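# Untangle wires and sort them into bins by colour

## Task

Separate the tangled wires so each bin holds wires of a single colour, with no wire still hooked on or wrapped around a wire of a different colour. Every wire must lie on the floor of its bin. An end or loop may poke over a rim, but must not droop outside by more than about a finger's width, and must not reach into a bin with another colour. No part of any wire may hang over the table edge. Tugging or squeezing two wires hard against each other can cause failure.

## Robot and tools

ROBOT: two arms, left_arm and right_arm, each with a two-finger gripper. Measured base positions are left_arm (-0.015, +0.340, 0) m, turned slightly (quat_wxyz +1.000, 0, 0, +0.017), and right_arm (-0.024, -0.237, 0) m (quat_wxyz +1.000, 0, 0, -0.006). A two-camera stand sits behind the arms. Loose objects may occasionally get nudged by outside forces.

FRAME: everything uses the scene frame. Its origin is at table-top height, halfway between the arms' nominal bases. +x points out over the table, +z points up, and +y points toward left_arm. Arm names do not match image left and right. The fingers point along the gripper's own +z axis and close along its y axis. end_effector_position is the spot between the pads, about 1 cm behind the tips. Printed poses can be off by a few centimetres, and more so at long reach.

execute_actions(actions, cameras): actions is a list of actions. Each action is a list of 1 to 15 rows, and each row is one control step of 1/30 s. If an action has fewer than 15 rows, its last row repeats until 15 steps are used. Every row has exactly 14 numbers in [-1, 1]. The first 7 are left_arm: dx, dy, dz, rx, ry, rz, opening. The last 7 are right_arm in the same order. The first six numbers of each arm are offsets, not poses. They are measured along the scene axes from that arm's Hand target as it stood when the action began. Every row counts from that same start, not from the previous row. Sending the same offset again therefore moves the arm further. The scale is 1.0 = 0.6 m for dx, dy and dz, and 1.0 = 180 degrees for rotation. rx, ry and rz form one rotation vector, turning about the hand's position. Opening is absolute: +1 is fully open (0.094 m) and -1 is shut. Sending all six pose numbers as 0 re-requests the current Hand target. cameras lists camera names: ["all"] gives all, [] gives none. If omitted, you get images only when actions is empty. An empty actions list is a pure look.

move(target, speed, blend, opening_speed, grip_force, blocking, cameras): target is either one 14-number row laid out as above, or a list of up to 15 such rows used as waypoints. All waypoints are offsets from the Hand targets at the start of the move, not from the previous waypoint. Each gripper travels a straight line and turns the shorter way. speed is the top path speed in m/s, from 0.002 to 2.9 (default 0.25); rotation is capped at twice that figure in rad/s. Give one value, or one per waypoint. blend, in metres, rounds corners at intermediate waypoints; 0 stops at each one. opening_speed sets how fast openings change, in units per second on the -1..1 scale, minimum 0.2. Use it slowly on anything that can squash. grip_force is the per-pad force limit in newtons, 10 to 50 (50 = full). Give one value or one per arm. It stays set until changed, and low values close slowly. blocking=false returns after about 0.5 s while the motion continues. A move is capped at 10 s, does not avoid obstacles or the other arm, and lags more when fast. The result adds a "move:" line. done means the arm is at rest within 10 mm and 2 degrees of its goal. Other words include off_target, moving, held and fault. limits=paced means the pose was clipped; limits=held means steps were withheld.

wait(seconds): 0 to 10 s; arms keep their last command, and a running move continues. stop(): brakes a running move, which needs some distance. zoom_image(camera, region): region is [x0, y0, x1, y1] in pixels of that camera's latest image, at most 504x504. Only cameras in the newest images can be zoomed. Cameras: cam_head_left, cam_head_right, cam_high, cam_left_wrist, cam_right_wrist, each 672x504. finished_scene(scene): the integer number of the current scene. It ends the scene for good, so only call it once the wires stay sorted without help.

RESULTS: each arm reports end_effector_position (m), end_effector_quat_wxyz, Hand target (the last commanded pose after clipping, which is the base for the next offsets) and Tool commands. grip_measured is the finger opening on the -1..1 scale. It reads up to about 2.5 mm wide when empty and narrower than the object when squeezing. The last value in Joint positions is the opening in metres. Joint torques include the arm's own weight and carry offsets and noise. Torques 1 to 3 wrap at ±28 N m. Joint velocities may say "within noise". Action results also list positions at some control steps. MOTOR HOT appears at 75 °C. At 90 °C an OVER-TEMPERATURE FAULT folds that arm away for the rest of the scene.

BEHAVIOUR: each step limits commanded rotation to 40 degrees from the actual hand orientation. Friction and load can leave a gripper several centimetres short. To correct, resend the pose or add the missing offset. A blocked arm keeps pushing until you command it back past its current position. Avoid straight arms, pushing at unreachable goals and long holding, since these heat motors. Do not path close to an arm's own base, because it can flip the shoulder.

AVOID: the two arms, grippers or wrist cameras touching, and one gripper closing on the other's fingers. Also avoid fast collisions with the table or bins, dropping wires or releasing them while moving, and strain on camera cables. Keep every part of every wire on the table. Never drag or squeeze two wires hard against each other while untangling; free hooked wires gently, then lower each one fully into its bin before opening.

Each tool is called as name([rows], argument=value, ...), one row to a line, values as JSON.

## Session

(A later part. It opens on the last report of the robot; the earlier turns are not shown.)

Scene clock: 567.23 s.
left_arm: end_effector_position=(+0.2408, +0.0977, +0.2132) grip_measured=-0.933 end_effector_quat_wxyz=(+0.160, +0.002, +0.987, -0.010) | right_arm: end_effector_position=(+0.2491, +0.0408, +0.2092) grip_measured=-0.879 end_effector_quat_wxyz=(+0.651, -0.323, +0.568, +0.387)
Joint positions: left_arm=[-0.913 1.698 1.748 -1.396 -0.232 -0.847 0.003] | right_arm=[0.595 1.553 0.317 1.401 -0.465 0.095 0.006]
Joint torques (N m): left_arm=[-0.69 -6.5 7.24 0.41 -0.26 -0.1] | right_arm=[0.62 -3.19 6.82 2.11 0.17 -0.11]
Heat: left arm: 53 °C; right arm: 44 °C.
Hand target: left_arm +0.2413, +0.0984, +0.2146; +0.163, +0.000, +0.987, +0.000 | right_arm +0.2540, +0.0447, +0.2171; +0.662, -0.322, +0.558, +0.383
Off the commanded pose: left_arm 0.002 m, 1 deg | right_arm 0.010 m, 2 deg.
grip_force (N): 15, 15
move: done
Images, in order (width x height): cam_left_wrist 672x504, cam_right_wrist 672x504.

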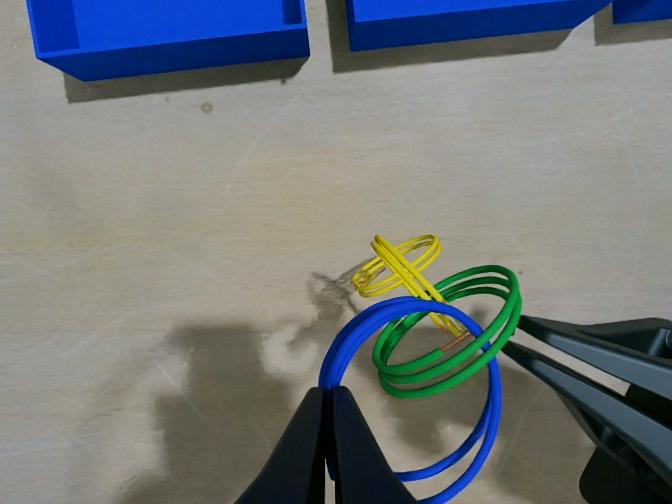

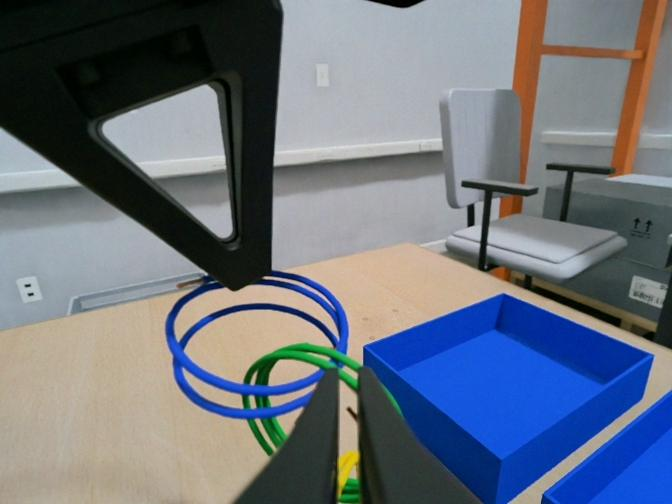

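move(target=[0,0,0, 0,0,0, -0.97, 0, 0, 0, 0, 0, 0, -0.98], opening_speed=0.2, cameras=["cam_left_wrist","cam_right_wrist"])

zoom_image(camera="cam_right_wrist", region=[220, 200, 480, 460])

zoom_image(camera="cam_left_wrist", region=[400, 250, 600, 450])

Scene clock: 582.27 s.
left_arm: end_effector_position=(+0.2408, +0.0977, +0.2132) grip_measured=-0.933 end_effector_quat_wxyz=(+0.160, +0.002, +0.987, -0.010) | right_arm: end_effector_position=(+0.2492, +0.0407, +0.2092) grip_measured=-0.974 end_effector_quat_wxyz=(+0.651, -0.322, +0.568, +0.387)
Joint positions: left_arm=[-0.913 1.698 1.748 -1.396 -0.232 -0.847 0.003] | right_arm=[0.595 1.553 0.317 1.401 -0.464 0.095 0.001]
Joint torques (N m): left_arm=[-0.57 -6.65 7.01 0.37 -0.23 -0.11] | right_arm=[0.61 -3.18 6.82 2.11 0.17 -0.1]
Heat: left arm: 53 °C; right arm: 45 °C.
Hand target: left_arm +0.2414, +0.0984, +0.2146; +0.163, +0.000, +0.987, -0.001 | right_arm +0.2540, +0.0447, +0.2171; +0.662, -0.322, +0.558, +0.383
Off the commanded pose: left_arm 0.002 m, 1 deg | right_arm 0.010 m, 2 deg.
grip_force (N): 15, 15
move: done
Images, in order (width x height): cam_left_wrist 672x504, cam_right_wrist 672x504.

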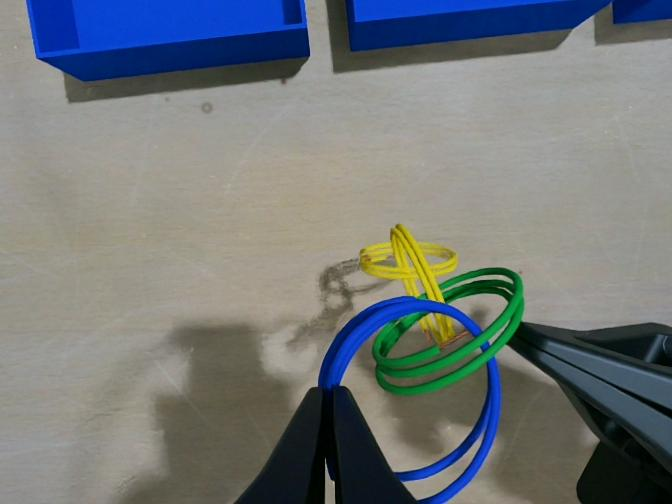

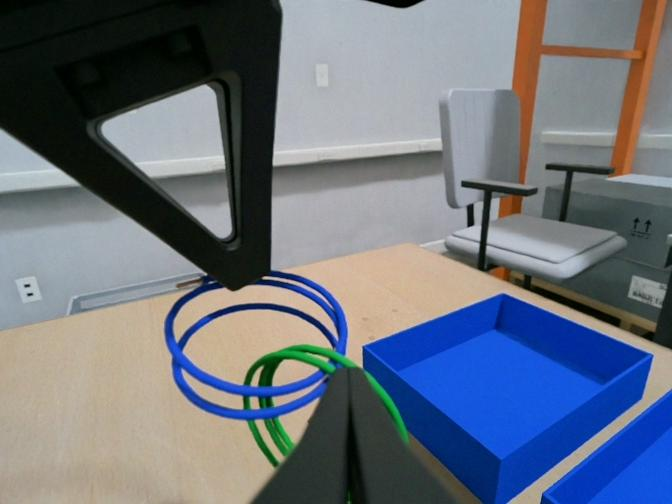

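Scaled by 1.938 from the camera's 672x504 image, which has a finer 960x720 frame.

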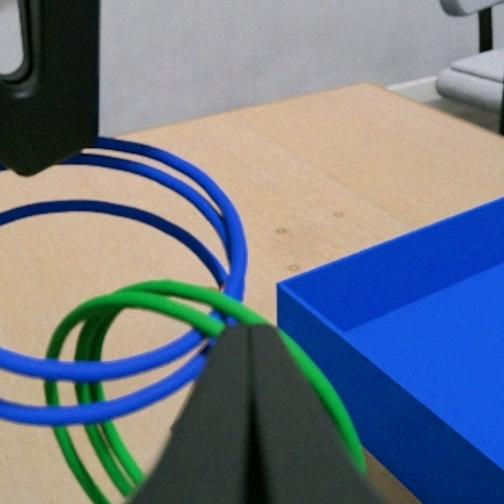

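Scaled by 2.520 from the camera's 672x504 image, which has a finer 960x720 frame.

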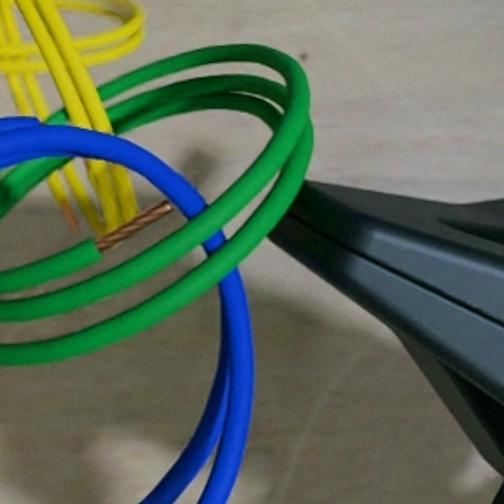

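move(target=[0,0,0, 0,0,0, -0.97, -0.015, -0.025, -0.004, 0, 0, 0, -0.99], speed=0.04, cameras=["cam_left_wrist","cam_right_wrist"])

zoom_image(camera="cam_right_wrist", region=[220, 200, 480, 460])

zoom_image(camera="cam_left_wrist", region=[400, 250, 600, 450])

Scene clock: 590.20 s.
left_arm: end_effector_position=(+0.2408, +0.0977, +0.2132) grip_measured=-0.933 end_effector_quat_wxyz=(+0.160, +0.002, +0.987, -0.010) | right_arm: end_effector_position=(+0.2491, +0.0335, +0.2095) grip_measured=-0.977 end_effector_quat_wxyz=(+0.656, -0.320, +0.566, +0.383)
Joint positions: left_arm=[-0.913 1.698 1.748 -1.396 -0.232 -0.847 0.003] | right_arm=[0.575 1.543 0.298 1.419 -0.473 0.095 0.001]
Joint torques (N m): left_arm=[-0.7 -6.65 6.97 0.4 -0.26 -0.11] | right_arm=[-0.53 -5.87 3.32 2.13 -0.11 -0.03]
Heat: left arm: 53 °C; right arm: 45 °C.
Hand target: left_arm +0.2414, +0.0984, +0.2146; +0.163, +0.000, +0.987, -0.001 | right_arm +0.2450, +0.0297, +0.2148; +0.662, -0.322, +0.558, +0.383
Off the commanded pose: left_arm 0.002 m, 1 deg | right_arm 0.008 m, 1 deg.
grip_force (N): 15, 15
move: done
Images, in order (width x height): cam_left_wrist 672x504, cam_right_wrist 672x504.

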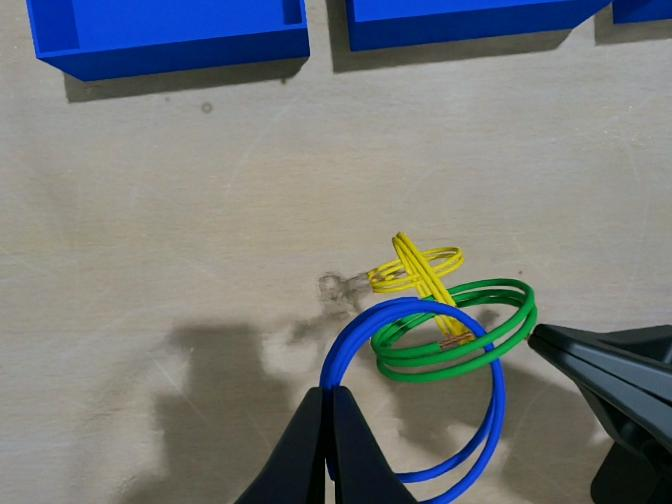

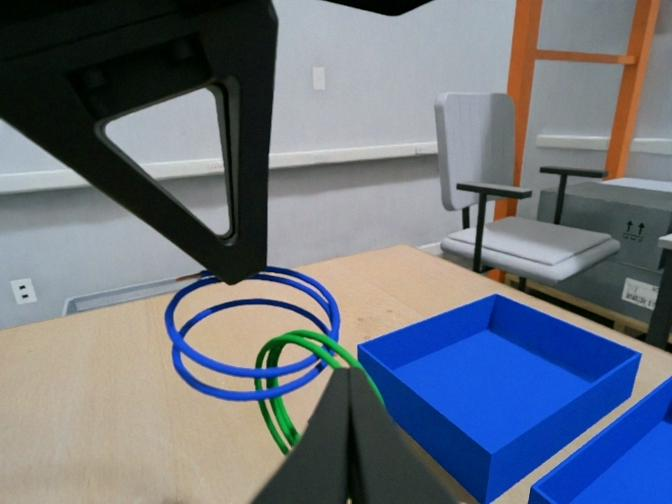

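Scaled by 1.938 from the camera's 672x504 image, which has a finer 960x720 frame.

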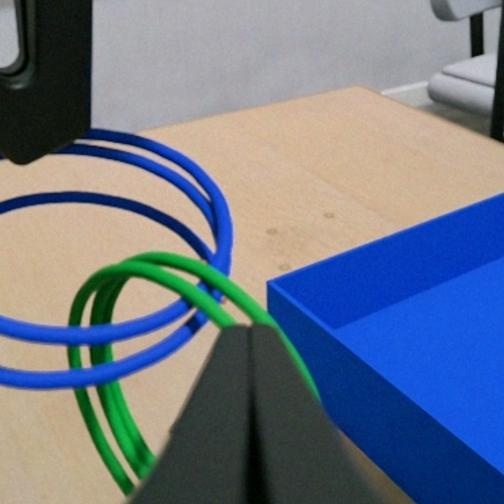

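Scaled by 2.520 from the camera's 672x504 image, which has a finer 960x720 frame.

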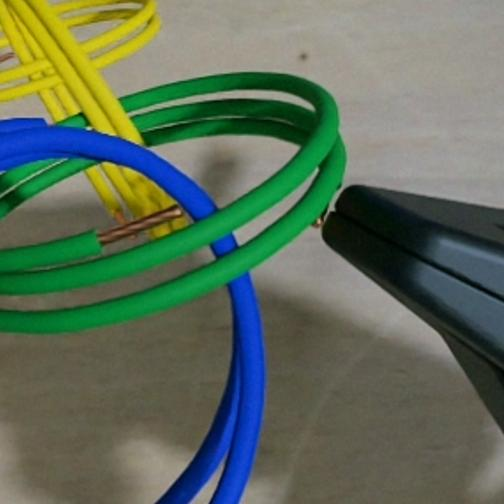

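move(target=[0,0,0, 0,0,0, -0.97, -0.02, -0.035, -0.004, 0, 0, 0, -1], speed=0.04, cameras=["cam_left_wrist","cam_right_wrist"])

zoom_image(camera="cam_right_wrist", region=[220, 200, 480, 460])

zoom_image(camera="cam_left_wrist", region=[400, 250, 650, 500])

Scene clock: 620.27 s.
left_arm: end_effector_position=(+0.2408, +0.0977, +0.2132) grip_measured=-0.933 end_effector_quat_wxyz=(+0.160, +0.002, +0.987, -0.010) | right_arm: end_effector_position=(+0.2372, +0.0121, +0.2082) grip_measured=-0.977 end_effector_quat_wxyz=(+0.657, -0.321, +0.565, +0.382)
Joint positions: left_arm=[-0.913 1.698 1.748 -1.396 -0.232 -0.847 0.003] | right_arm=[0.515 1.469 0.217 1.433 -0.532 0.103 0.001]
Joint torques (N m): left_arm=[-0.68 -6.57 7.1 0.39 -0.25 -0.13] | right_arm=[-0.53 -4.93 3.26 2.13 -0.1 0.02]
Heat: left arm: 54 °C; right arm: 45 °C.
Hand target: left_arm +0.2414, +0.0984, +0.2146; +0.163, +0.000, +0.987, -0.001 | right_arm +0.2330, +0.0087, +0.2124; +0.662, -0.322, +0.558, +0.384
Off the commanded pose: left_arm 0.002 m, 1 deg | right_arm 0.007 m, 1 deg.
grip_force (N): 15, 15
move: done
Images, in order (width x height): cam_left_wrist 672x504, cam_right_wrist 672x504.

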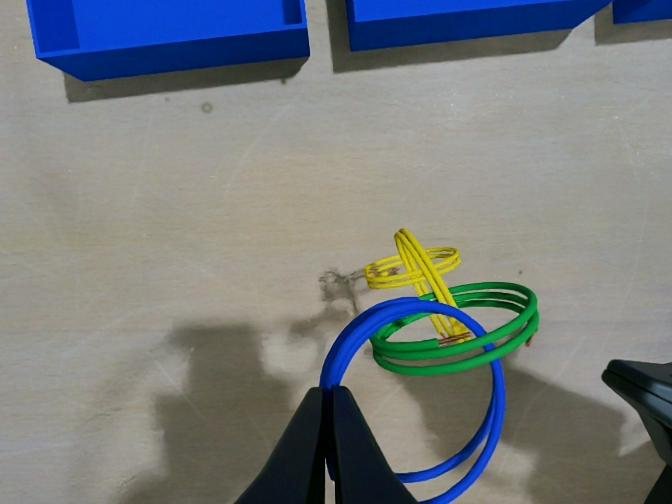

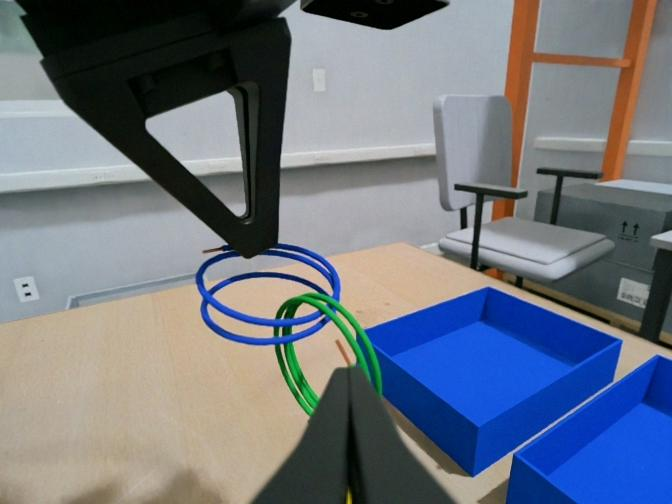

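Scaled by 1.938 from the camera's 672x504 image, which has a finer 960x720 frame.

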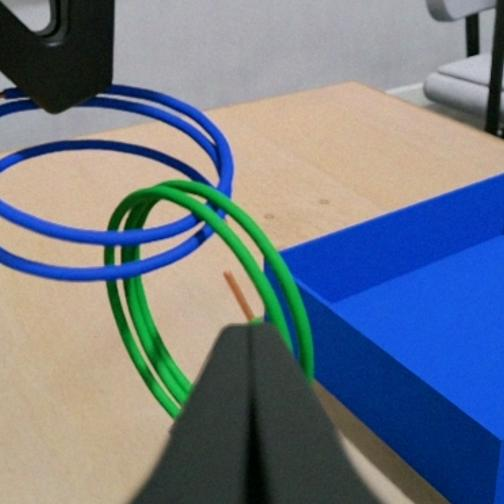

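Scaled by 2.016 from the camera's 672x504 image, which has a finer 960x720 frame.

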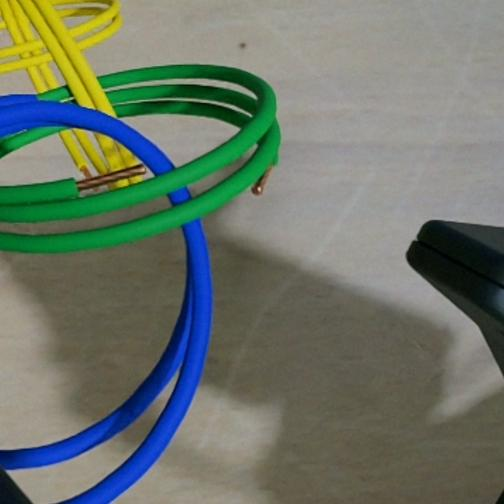

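move(target=[0,0,0, -0.194,0,0, -0.97, -0.03, -0.06, 0, 0, 0, 0, -0.88], speed=0.08, cameras=["all"])

zoom_image(camera="cam_right_wrist", region=[220, 150, 480, 410])

Scene clock: 647.70 s.
left_arm: end_effector_position=(+0.2410, +0.0968, +0.2109) grip_measured=-0.933 end_effector_quat_wxyz=(+0.147, -0.049, +0.945, -0.289) | right_arm: end_effector_position=(+0.2181, -0.0250, +0.2152) grip_measured=-0.881 end_effector_quat_wxyz=(+0.666, -0.322, +0.554, +0.382)
Joint positions: left_arm=[-0.672 1.337 1.237 -0.852 0.247 -0.82 0.003] | right_arm=[0.371 1.304 0.106 1.428 -0.675 0.14 0.006]
Joint torques (N m): left_arm=[0.59 -6.58 5.3 1.39 0.19 -0.02] | right_arm=[-0.57 -3.28 3.4 1.75 -0.07 0.03]
Heat: left arm: 53 °C; right arm: 45 °C.
Hand target: left_arm +0.2414, +0.0984, +0.2146; +0.155, -0.049, +0.941, -0.297 | right_arm +0.2149, -0.0273, +0.2123; +0.662, -0.322, +0.558, +0.384
Off the commanded pose: left_arm 0.004 m, 1 deg | right_arm 0.005 m, 1 deg.
grip_force (N): 15, 15
move: done

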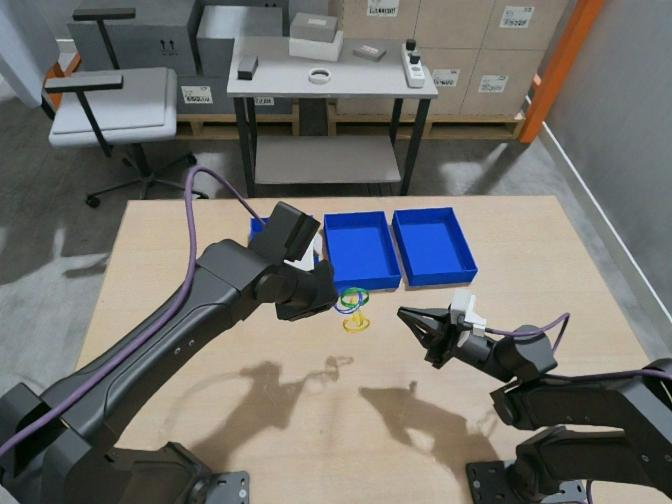

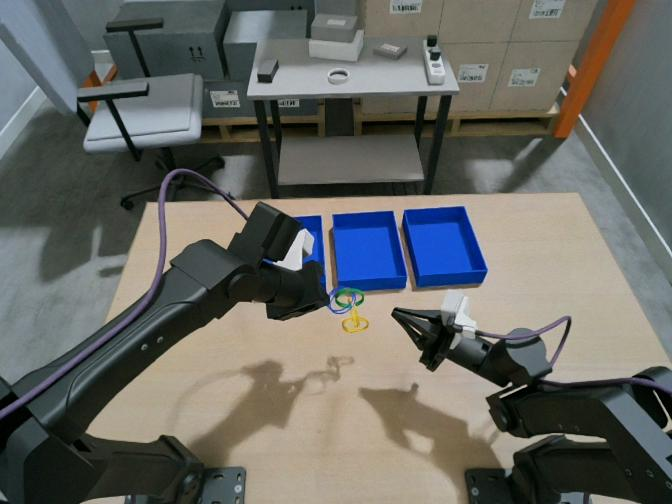

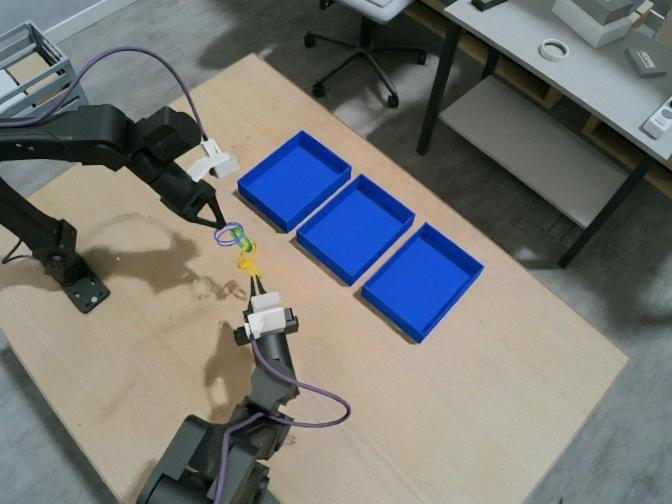

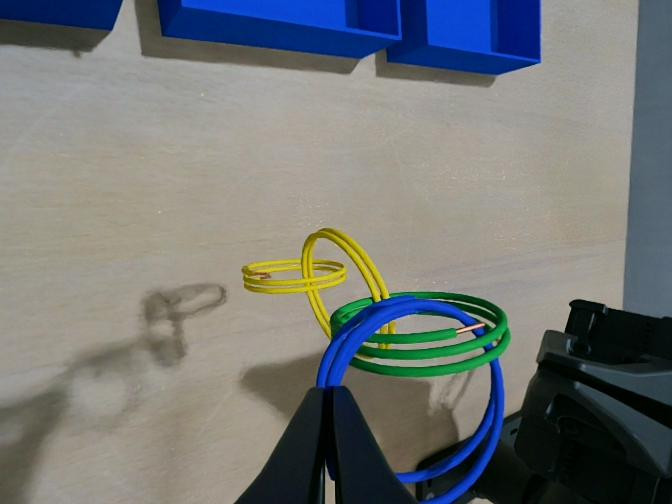

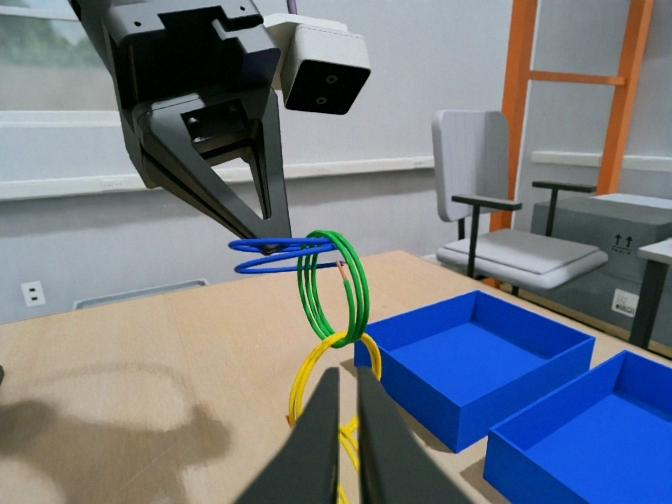

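Scaled by 1.938 from the camera's 672x504 image, which has a finer 960x720 frame.

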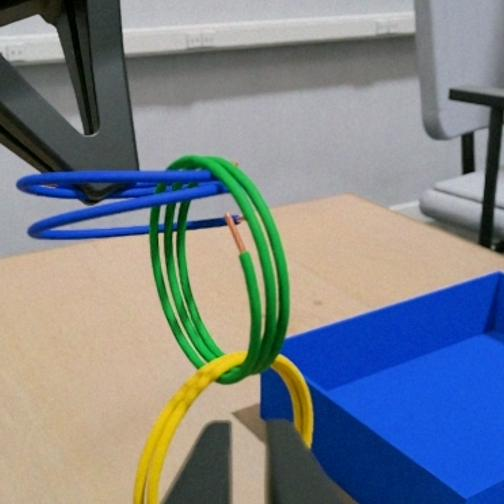

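move([
  [0,0,0, 0,0,0, -0.97, -0.085, 0.0, -0.01, 0, 0, -0.25, -0.85],
  [0,0,0, 0,0,0, -0.97, -0.035, 0.095, -0.015, 0, 0, -0.25, -0.85],
], speed=0.15, blend=[0.02,0], cameras=["all"])

zoom_image(camera="cam_right_wrist", region=[220, 150, 480, 410])

Scene clock: 675.20 s.
left_arm: end_effector_position=(+0.2410, +0.0967, +0.2110) grip_measured=-0.933 end_effector_quat_wxyz=(+0.147, -0.049, +0.945, -0.289) | right_arm: end_effector_position=(+0.1921, +0.0264, +0.1893) grip_measured=-0.851 end_effector_quat_wxyz=(+0.734, -0.120, +0.665, +0.070)
Joint positions: left_arm=[-0.672 1.337 1.237 -0.852 0.247 -0.82 0.003] | right_arm=[1.38 1.61 0.294 1.505 1.087 -0.251 0.007]
Joint torques (N m): left_arm=[0.51 -6.57 5.15 1.36 0.18 0.05] | right_arm=[-0.53 -3.02 5.63 2.59 -0.25 0.12]
Heat: left arm: 51 °C; right arm: 45 °C.
Hand target: left_arm +0.2414, +0.0984, +0.2146; +0.155, -0.049, +0.941, -0.296 | right_arm +0.1939, +0.0298, +0.2034; +0.758, -0.084, +0.639, +0.101
Off the commanded pose: left_arm 0.004 m, 1 deg | right_arm 0.014 m, 7 deg.
joint sent to its limit (right arm) — joint 4 (wrist pitch), upper limit. The joint targets still meet the commanded pose.
grip_force (N): 15, 15
move: off_target (right_arm)

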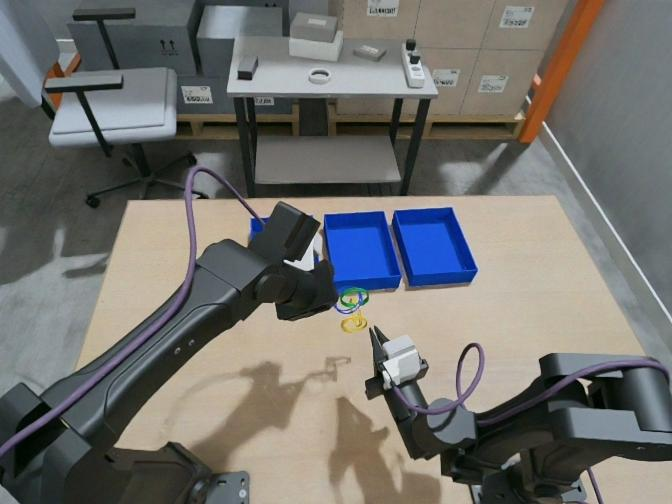

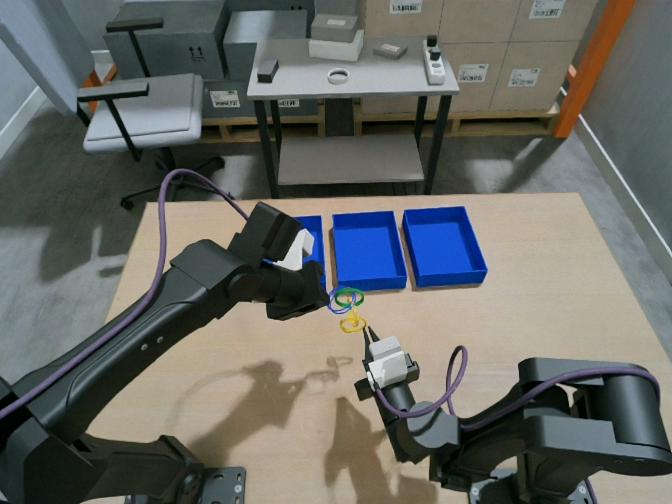

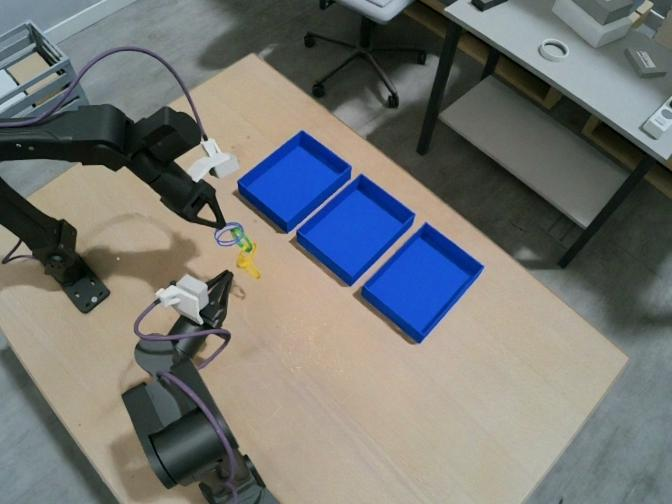

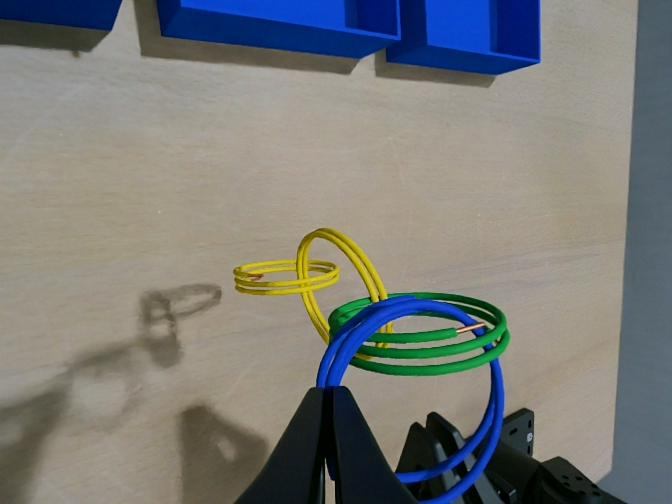

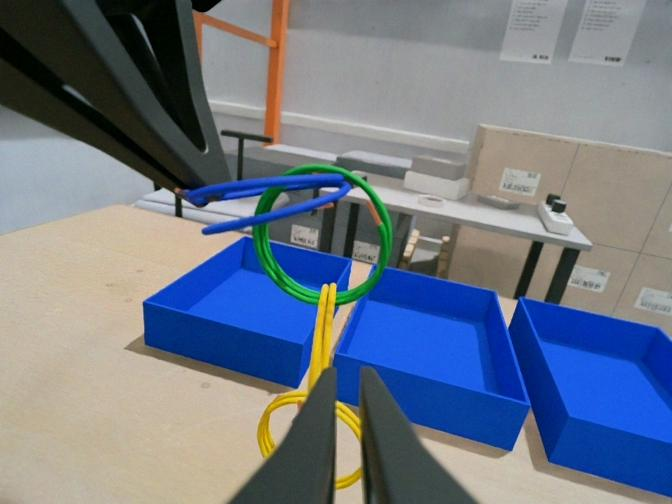

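Scaled by 1.938 from the camera's 672x504 image, which has a finer 960x720 frame.

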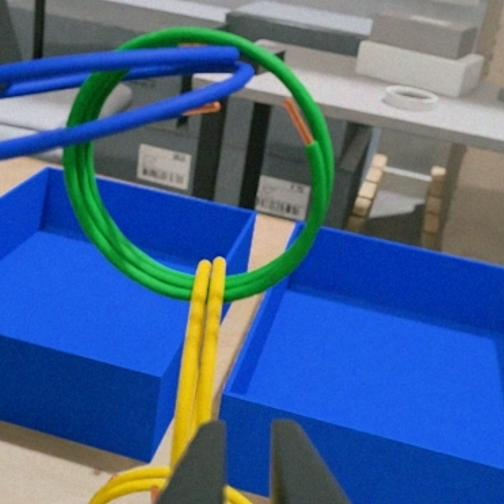

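move(target=[0,0,0, 0,0,0, -0.97, 0.068, -0.005, 0.025, 0, 0, 0, -0.83], speed=0.08, cameras=["cam_left_wrist","cam_right_wrist"])

zoom_image(camera="cam_right_wrist", region=[220, 150, 480, 410])

zoom_image(camera="cam_left_wrist", region=[320, 270, 570, 500])

Scene clock: 700.50 s.
left_arm: end_effector_position=(+0.2410, +0.0967, +0.2110) grip_measured=-0.933 end_effector_quat_wxyz=(+0.147, -0.049, +0.945, -0.289) | right_arm: end_effector_position=(+0.2322, +0.0223, +0.2083) grip_measured=-0.831 end_effector_quat_wxyz=(+0.751, -0.099, +0.648, +0.084)
Joint positions: left_arm=[-0.672 1.337 1.237 -0.852 0.247 -0.82 0.003] | right_arm=[1.205 1.61 0.342 1.503 0.918 -0.228 0.008]
Joint torques (N m): left_arm=[0.62 -6.46 5.35 1.37 0.2 0] | right_arm=[-0.44 -3.59 6.24 2.09 -0.27 0.09]
Heat: left arm: 51 °C; right arm: 46 °C.
Hand target: left_arm +0.2414, +0.0984, +0.2146; +0.155, -0.049, +0.941, -0.296 | right_arm +0.2347, +0.0268, +0.2184; +0.758, -0.084, +0.638, +0.101
Off the commanded pose: left_arm 0.004 m, 1 deg | right_arm 0.011 m, 3 deg.
grip_force (N): 15, 15
move: off_target (right_arm)
Images, in order (width x height): cam_left_wrist 672x504, cam_right_wrist 672x504.

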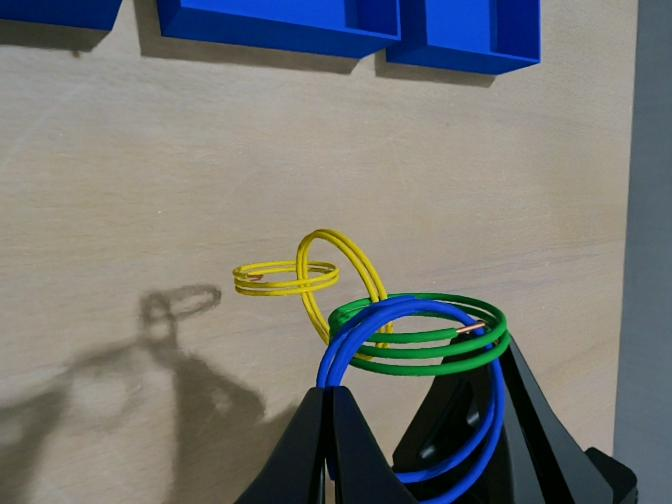

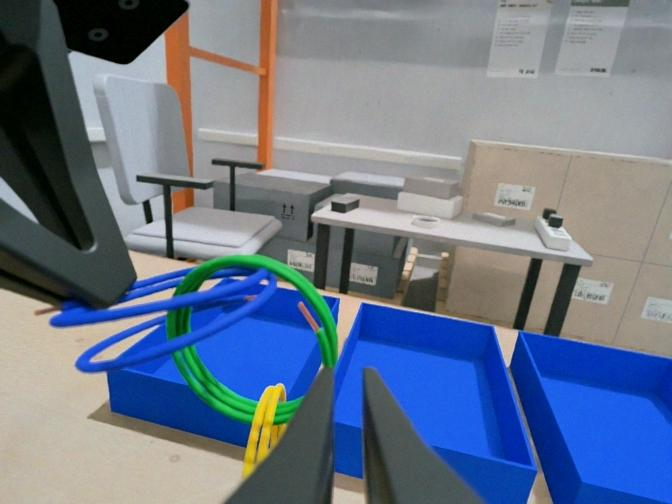

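Scaled by 1.938 from the camera's 672x504 image, which has a finer 960x720 frame.

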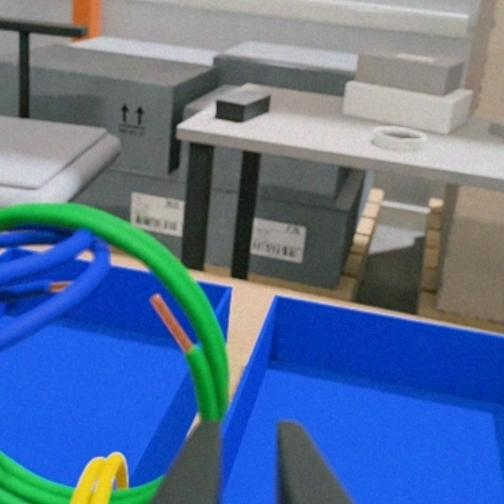

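Scaled by 2.016 from the camera's 672x504 image, which has a finer 960x720 frame.

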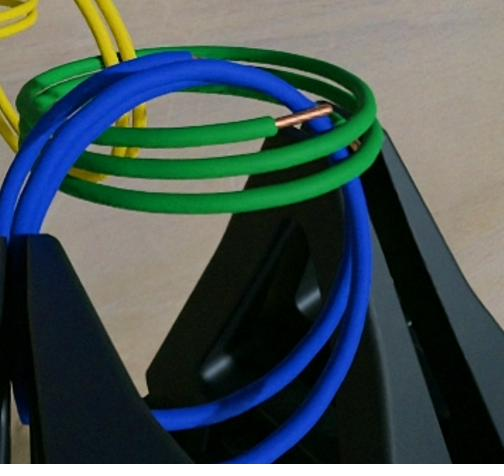

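move(target=[0,0,0, 0,0,0, -0.97, 0.006, 0.017, 0.003, 0, 0, 0, -0.83], speed=0.04, cameras=["cam_left_wrist","cam_right_wrist"])

zoom_image(camera="cam_right_wrist", region=[220, 220, 480, 480])

zoom_image(camera="cam_left_wrist", region=[320, 270, 570, 500])

Scene clock: 718.10 s.
left_arm: end_effector_position=(+0.2410, +0.0967, +0.2110) grip_measured=-0.933 end_effector_quat_wxyz=(+0.147, -0.049, +0.945, -0.289) | right_arm: end_effector_position=(+0.2358, +0.0317, +0.2140) grip_measured=-0.831 end_effector_quat_wxyz=(+0.754, -0.092, +0.644, +0.089)
Joint positions: left_arm=[-0.672 1.337 1.237 -0.852 0.247 -0.82 0.003] | right_arm=[1.205 1.635 0.387 1.502 0.917 -0.228 0.008]
Joint torques (N m): left_arm=[0.59 -6.56 5.12 1.39 0.18 0.01] | right_arm=[-0.31 -3.56 6.35 1.91 -0.26 0.07]
Heat: left arm: 51 °C; right arm: 45 °C.
Hand target: left_arm +0.2414, +0.0984, +0.2146; +0.155, -0.049, +0.941, -0.296 | right_arm +0.2383, +0.0370, +0.2203; +0.758, -0.084, +0.638, +0.101
Off the commanded pose: left_arm 0.004 m, 1 deg | right_arm 0.008 m, 2 deg.
grip_force (N): 15, 15
move: done
Images, in order (width x height): cam_left_wrist 672x504, cam_right_wrist 672x504.

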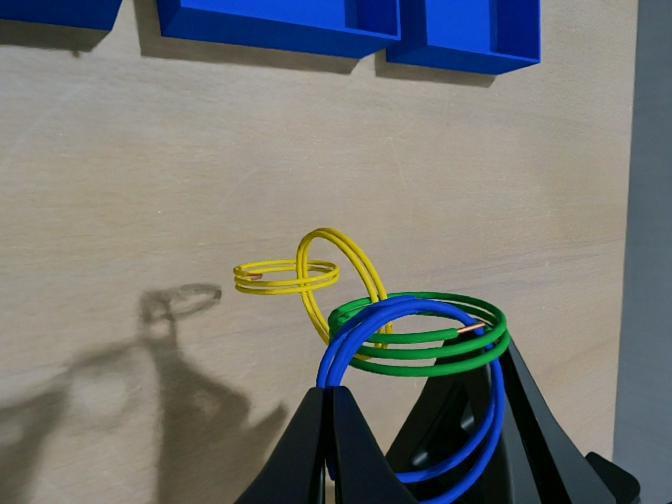

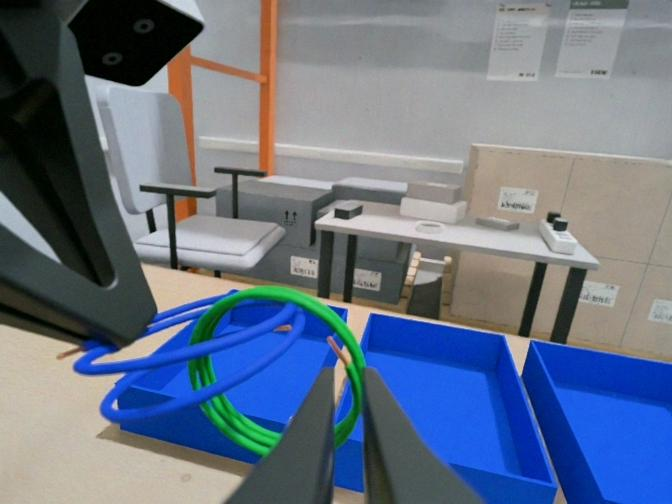

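Scaled by 1.938 from the camera's 672x504 image, which has a finer 960x720 frame.

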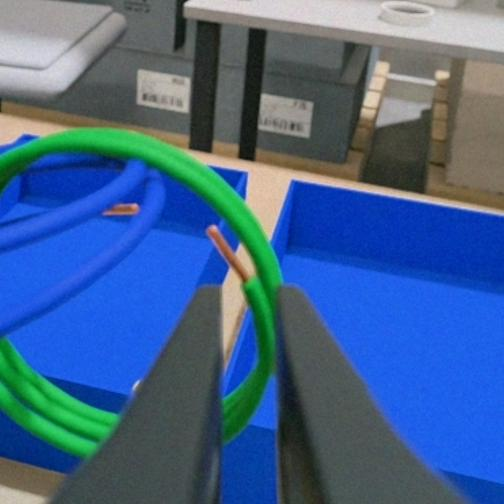

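Scaled by 2.016 from the camera's 672x504 image, which has a finer 960x720 frame.

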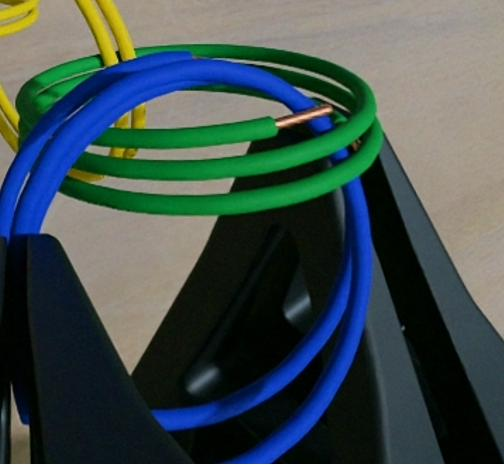

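move(target=[0,0,0, 0,0,0, -0.97, 0.013, 0.001, -0.005, 0, 0, 0, -0.83], speed=0.03, cameras=["cam_left_wrist","cam_right_wrist"])

zoom_image(camera="cam_right_wrist", region=[220, 220, 480, 480])

zoom_image(camera="cam_left_wrist", region=[400, 270, 570, 450])

Scene clock: 735.23 s.
left_arm: end_effector_position=(+0.2410, +0.0967, +0.2110) grip_measured=-0.933 end_effector_quat_wxyz=(+0.147, -0.049, +0.945, -0.289) | right_arm: end_effector_position=(+0.2429, +0.0326, +0.2102) grip_measured=-0.831 end_effector_quat_wxyz=(+0.753, -0.094, +0.645, +0.088)
Joint positions: left_arm=[-0.672 1.337 1.237 -0.852 0.247 -0.82 0.003] | right_arm=[1.179 1.658 0.396 1.502 0.893 -0.217 0.008]
Joint torques (N m): left_arm=[0.68 -6.52 5.29 1.37 0.19 0.02] | right_arm=[-0.51 -3.69 6.34 1.98 -0.25 0.07]
Motor temperatures (°C): left_arm=[33 43 51 38 32 33 35] | right_arm=[31 38 41 45 34 32 34]
Heat: left arm: 51 °C; right arm: 45 °C.
Hand target: left_arm +0.2414, +0.0984, +0.2146; +0.155, -0.049, +0.941, -0.296 | right_arm +0.2462, +0.0375, +0.2172; +0.758, -0.084, +0.639, +0.101
Off the commanded pose: left_arm 0.004 m, 1 deg | right_arm 0.009 m, 2 deg.
grip_force (N): 15, 15
move: done
Images, in order (width x height): cam_left_wrist 672x504, cam_right_wrist 672x504.

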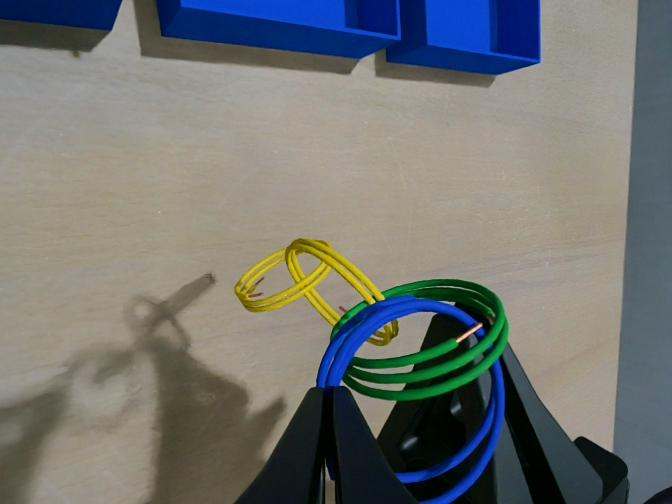

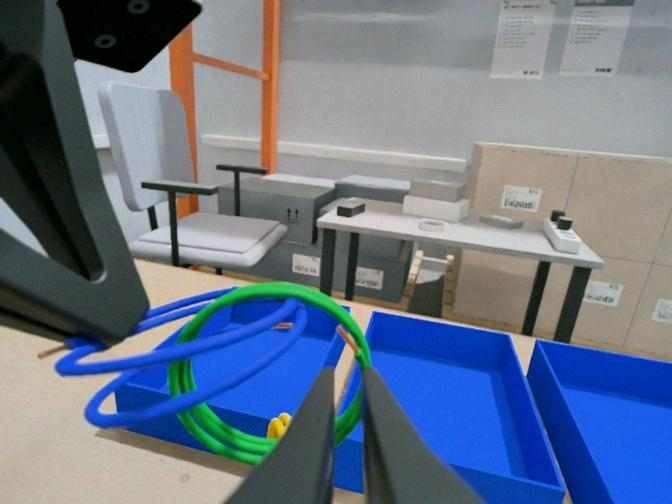

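Scaled by 1.938 from the camera's 672x504 image, which has a finer 960x720 frame.

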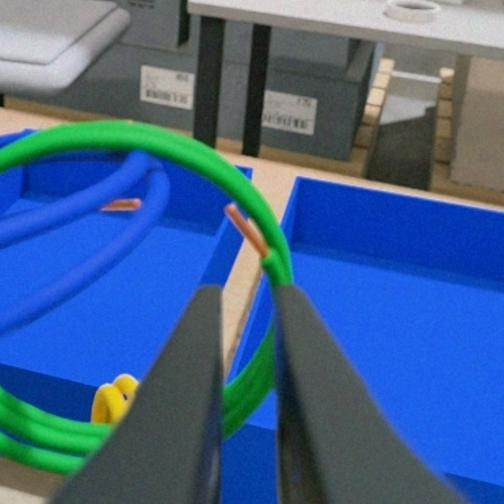

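Scaled by 2.800 from the camera's 672x504 image, which has a finer 960x720 frame.

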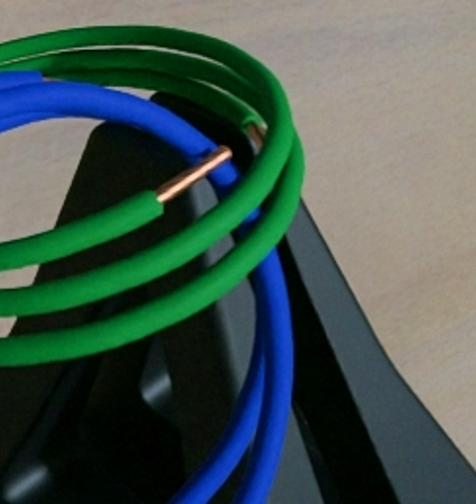

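move([
  [0,0,0, 0,0,0, -0.97, -0.015, -0.008, -0.002, 0, 0, 0, -0.78],
  [0,0,0, 0,0,0, -0.97, -0.006, -0.008, -0.002, 0, 0, 0, -0.78],
], speed=0.03, cameras=["cam_left_wrist","cam_right_wrist"])

zoom_image(camera="cam_right_wrist", region=[220, 220, 480, 480])

zoom_image(camera="cam_left_wrist", region=[400, 270, 570, 450])

Scene clock: 750.67 s.
left_arm: end_effector_position=(+0.2410, +0.0967, +0.2110) grip_measured=-0.933 end_effector_quat_wxyz=(+0.147, -0.049, +0.945, -0.289) | right_arm: end_effector_position=(+0.2411, +0.0344, +0.2103) grip_measured=-0.782 end_effector_quat_wxyz=(+0.753, -0.096, +0.645, +0.091)
Joint positions: left_arm=[-0.672 1.337 1.237 -0.852 0.247 -0.82 0.003] | right_arm=[1.186 1.658 0.396 1.502 0.892 -0.216 0.01]
Joint torques (N m): left_arm=[0.53 -6.38 5.3 1.36 0.16 -0.02] | right_arm=[-0.59 -4.63 4.34 2.13 -0.21 0.06]
Heat: left arm: 51 °C; right arm: 45 °C.
Hand target: left_arm +0.2414, +0.0984, +0.2146; +0.155, -0.049, +0.941, -0.296 | right_arm +0.2425, +0.0327, +0.2160; +0.758, -0.084, +0.639, +0.101
Off the commanded pose: left_arm 0.004 m, 1 deg | right_arm 0.006 m, 2 deg.
grip_force (N): 15, 15
move: done
Images, in order (width x height): cam_left_wrist 672x504, cam_right_wrist 672x504.

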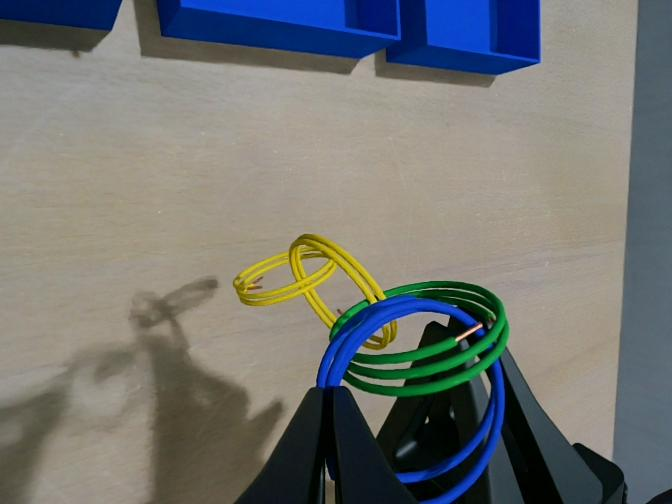

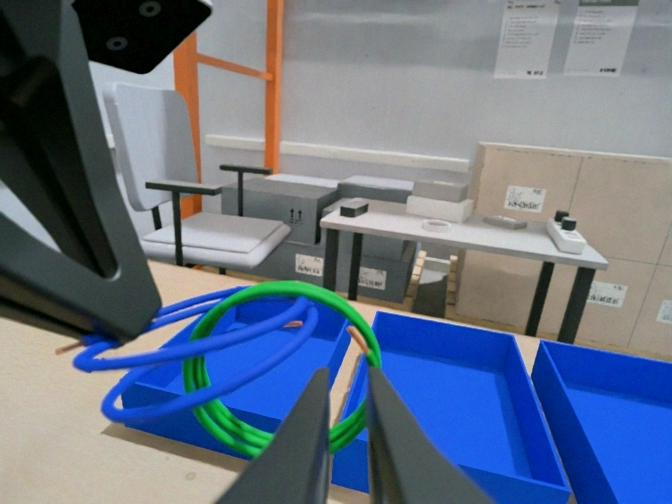

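Scaled by 1.938 from the camera's 672x504 image, which has a finer 960x720 frame.

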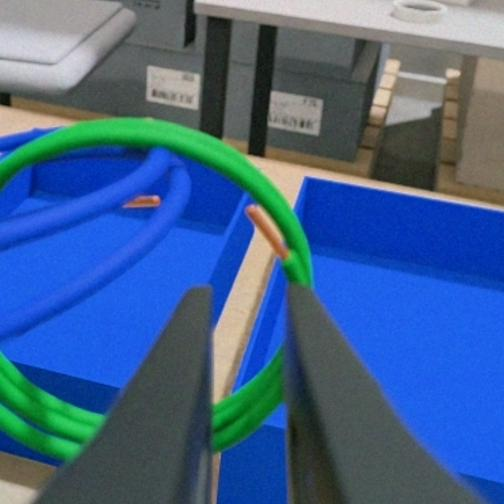

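Scaled by 2.800 from the camera's 672x504 image, which has a finer 960x720 frame.

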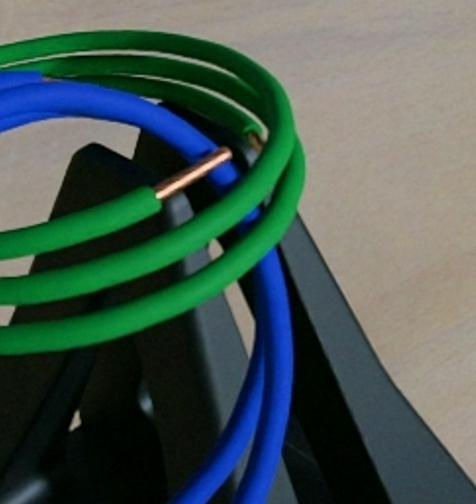

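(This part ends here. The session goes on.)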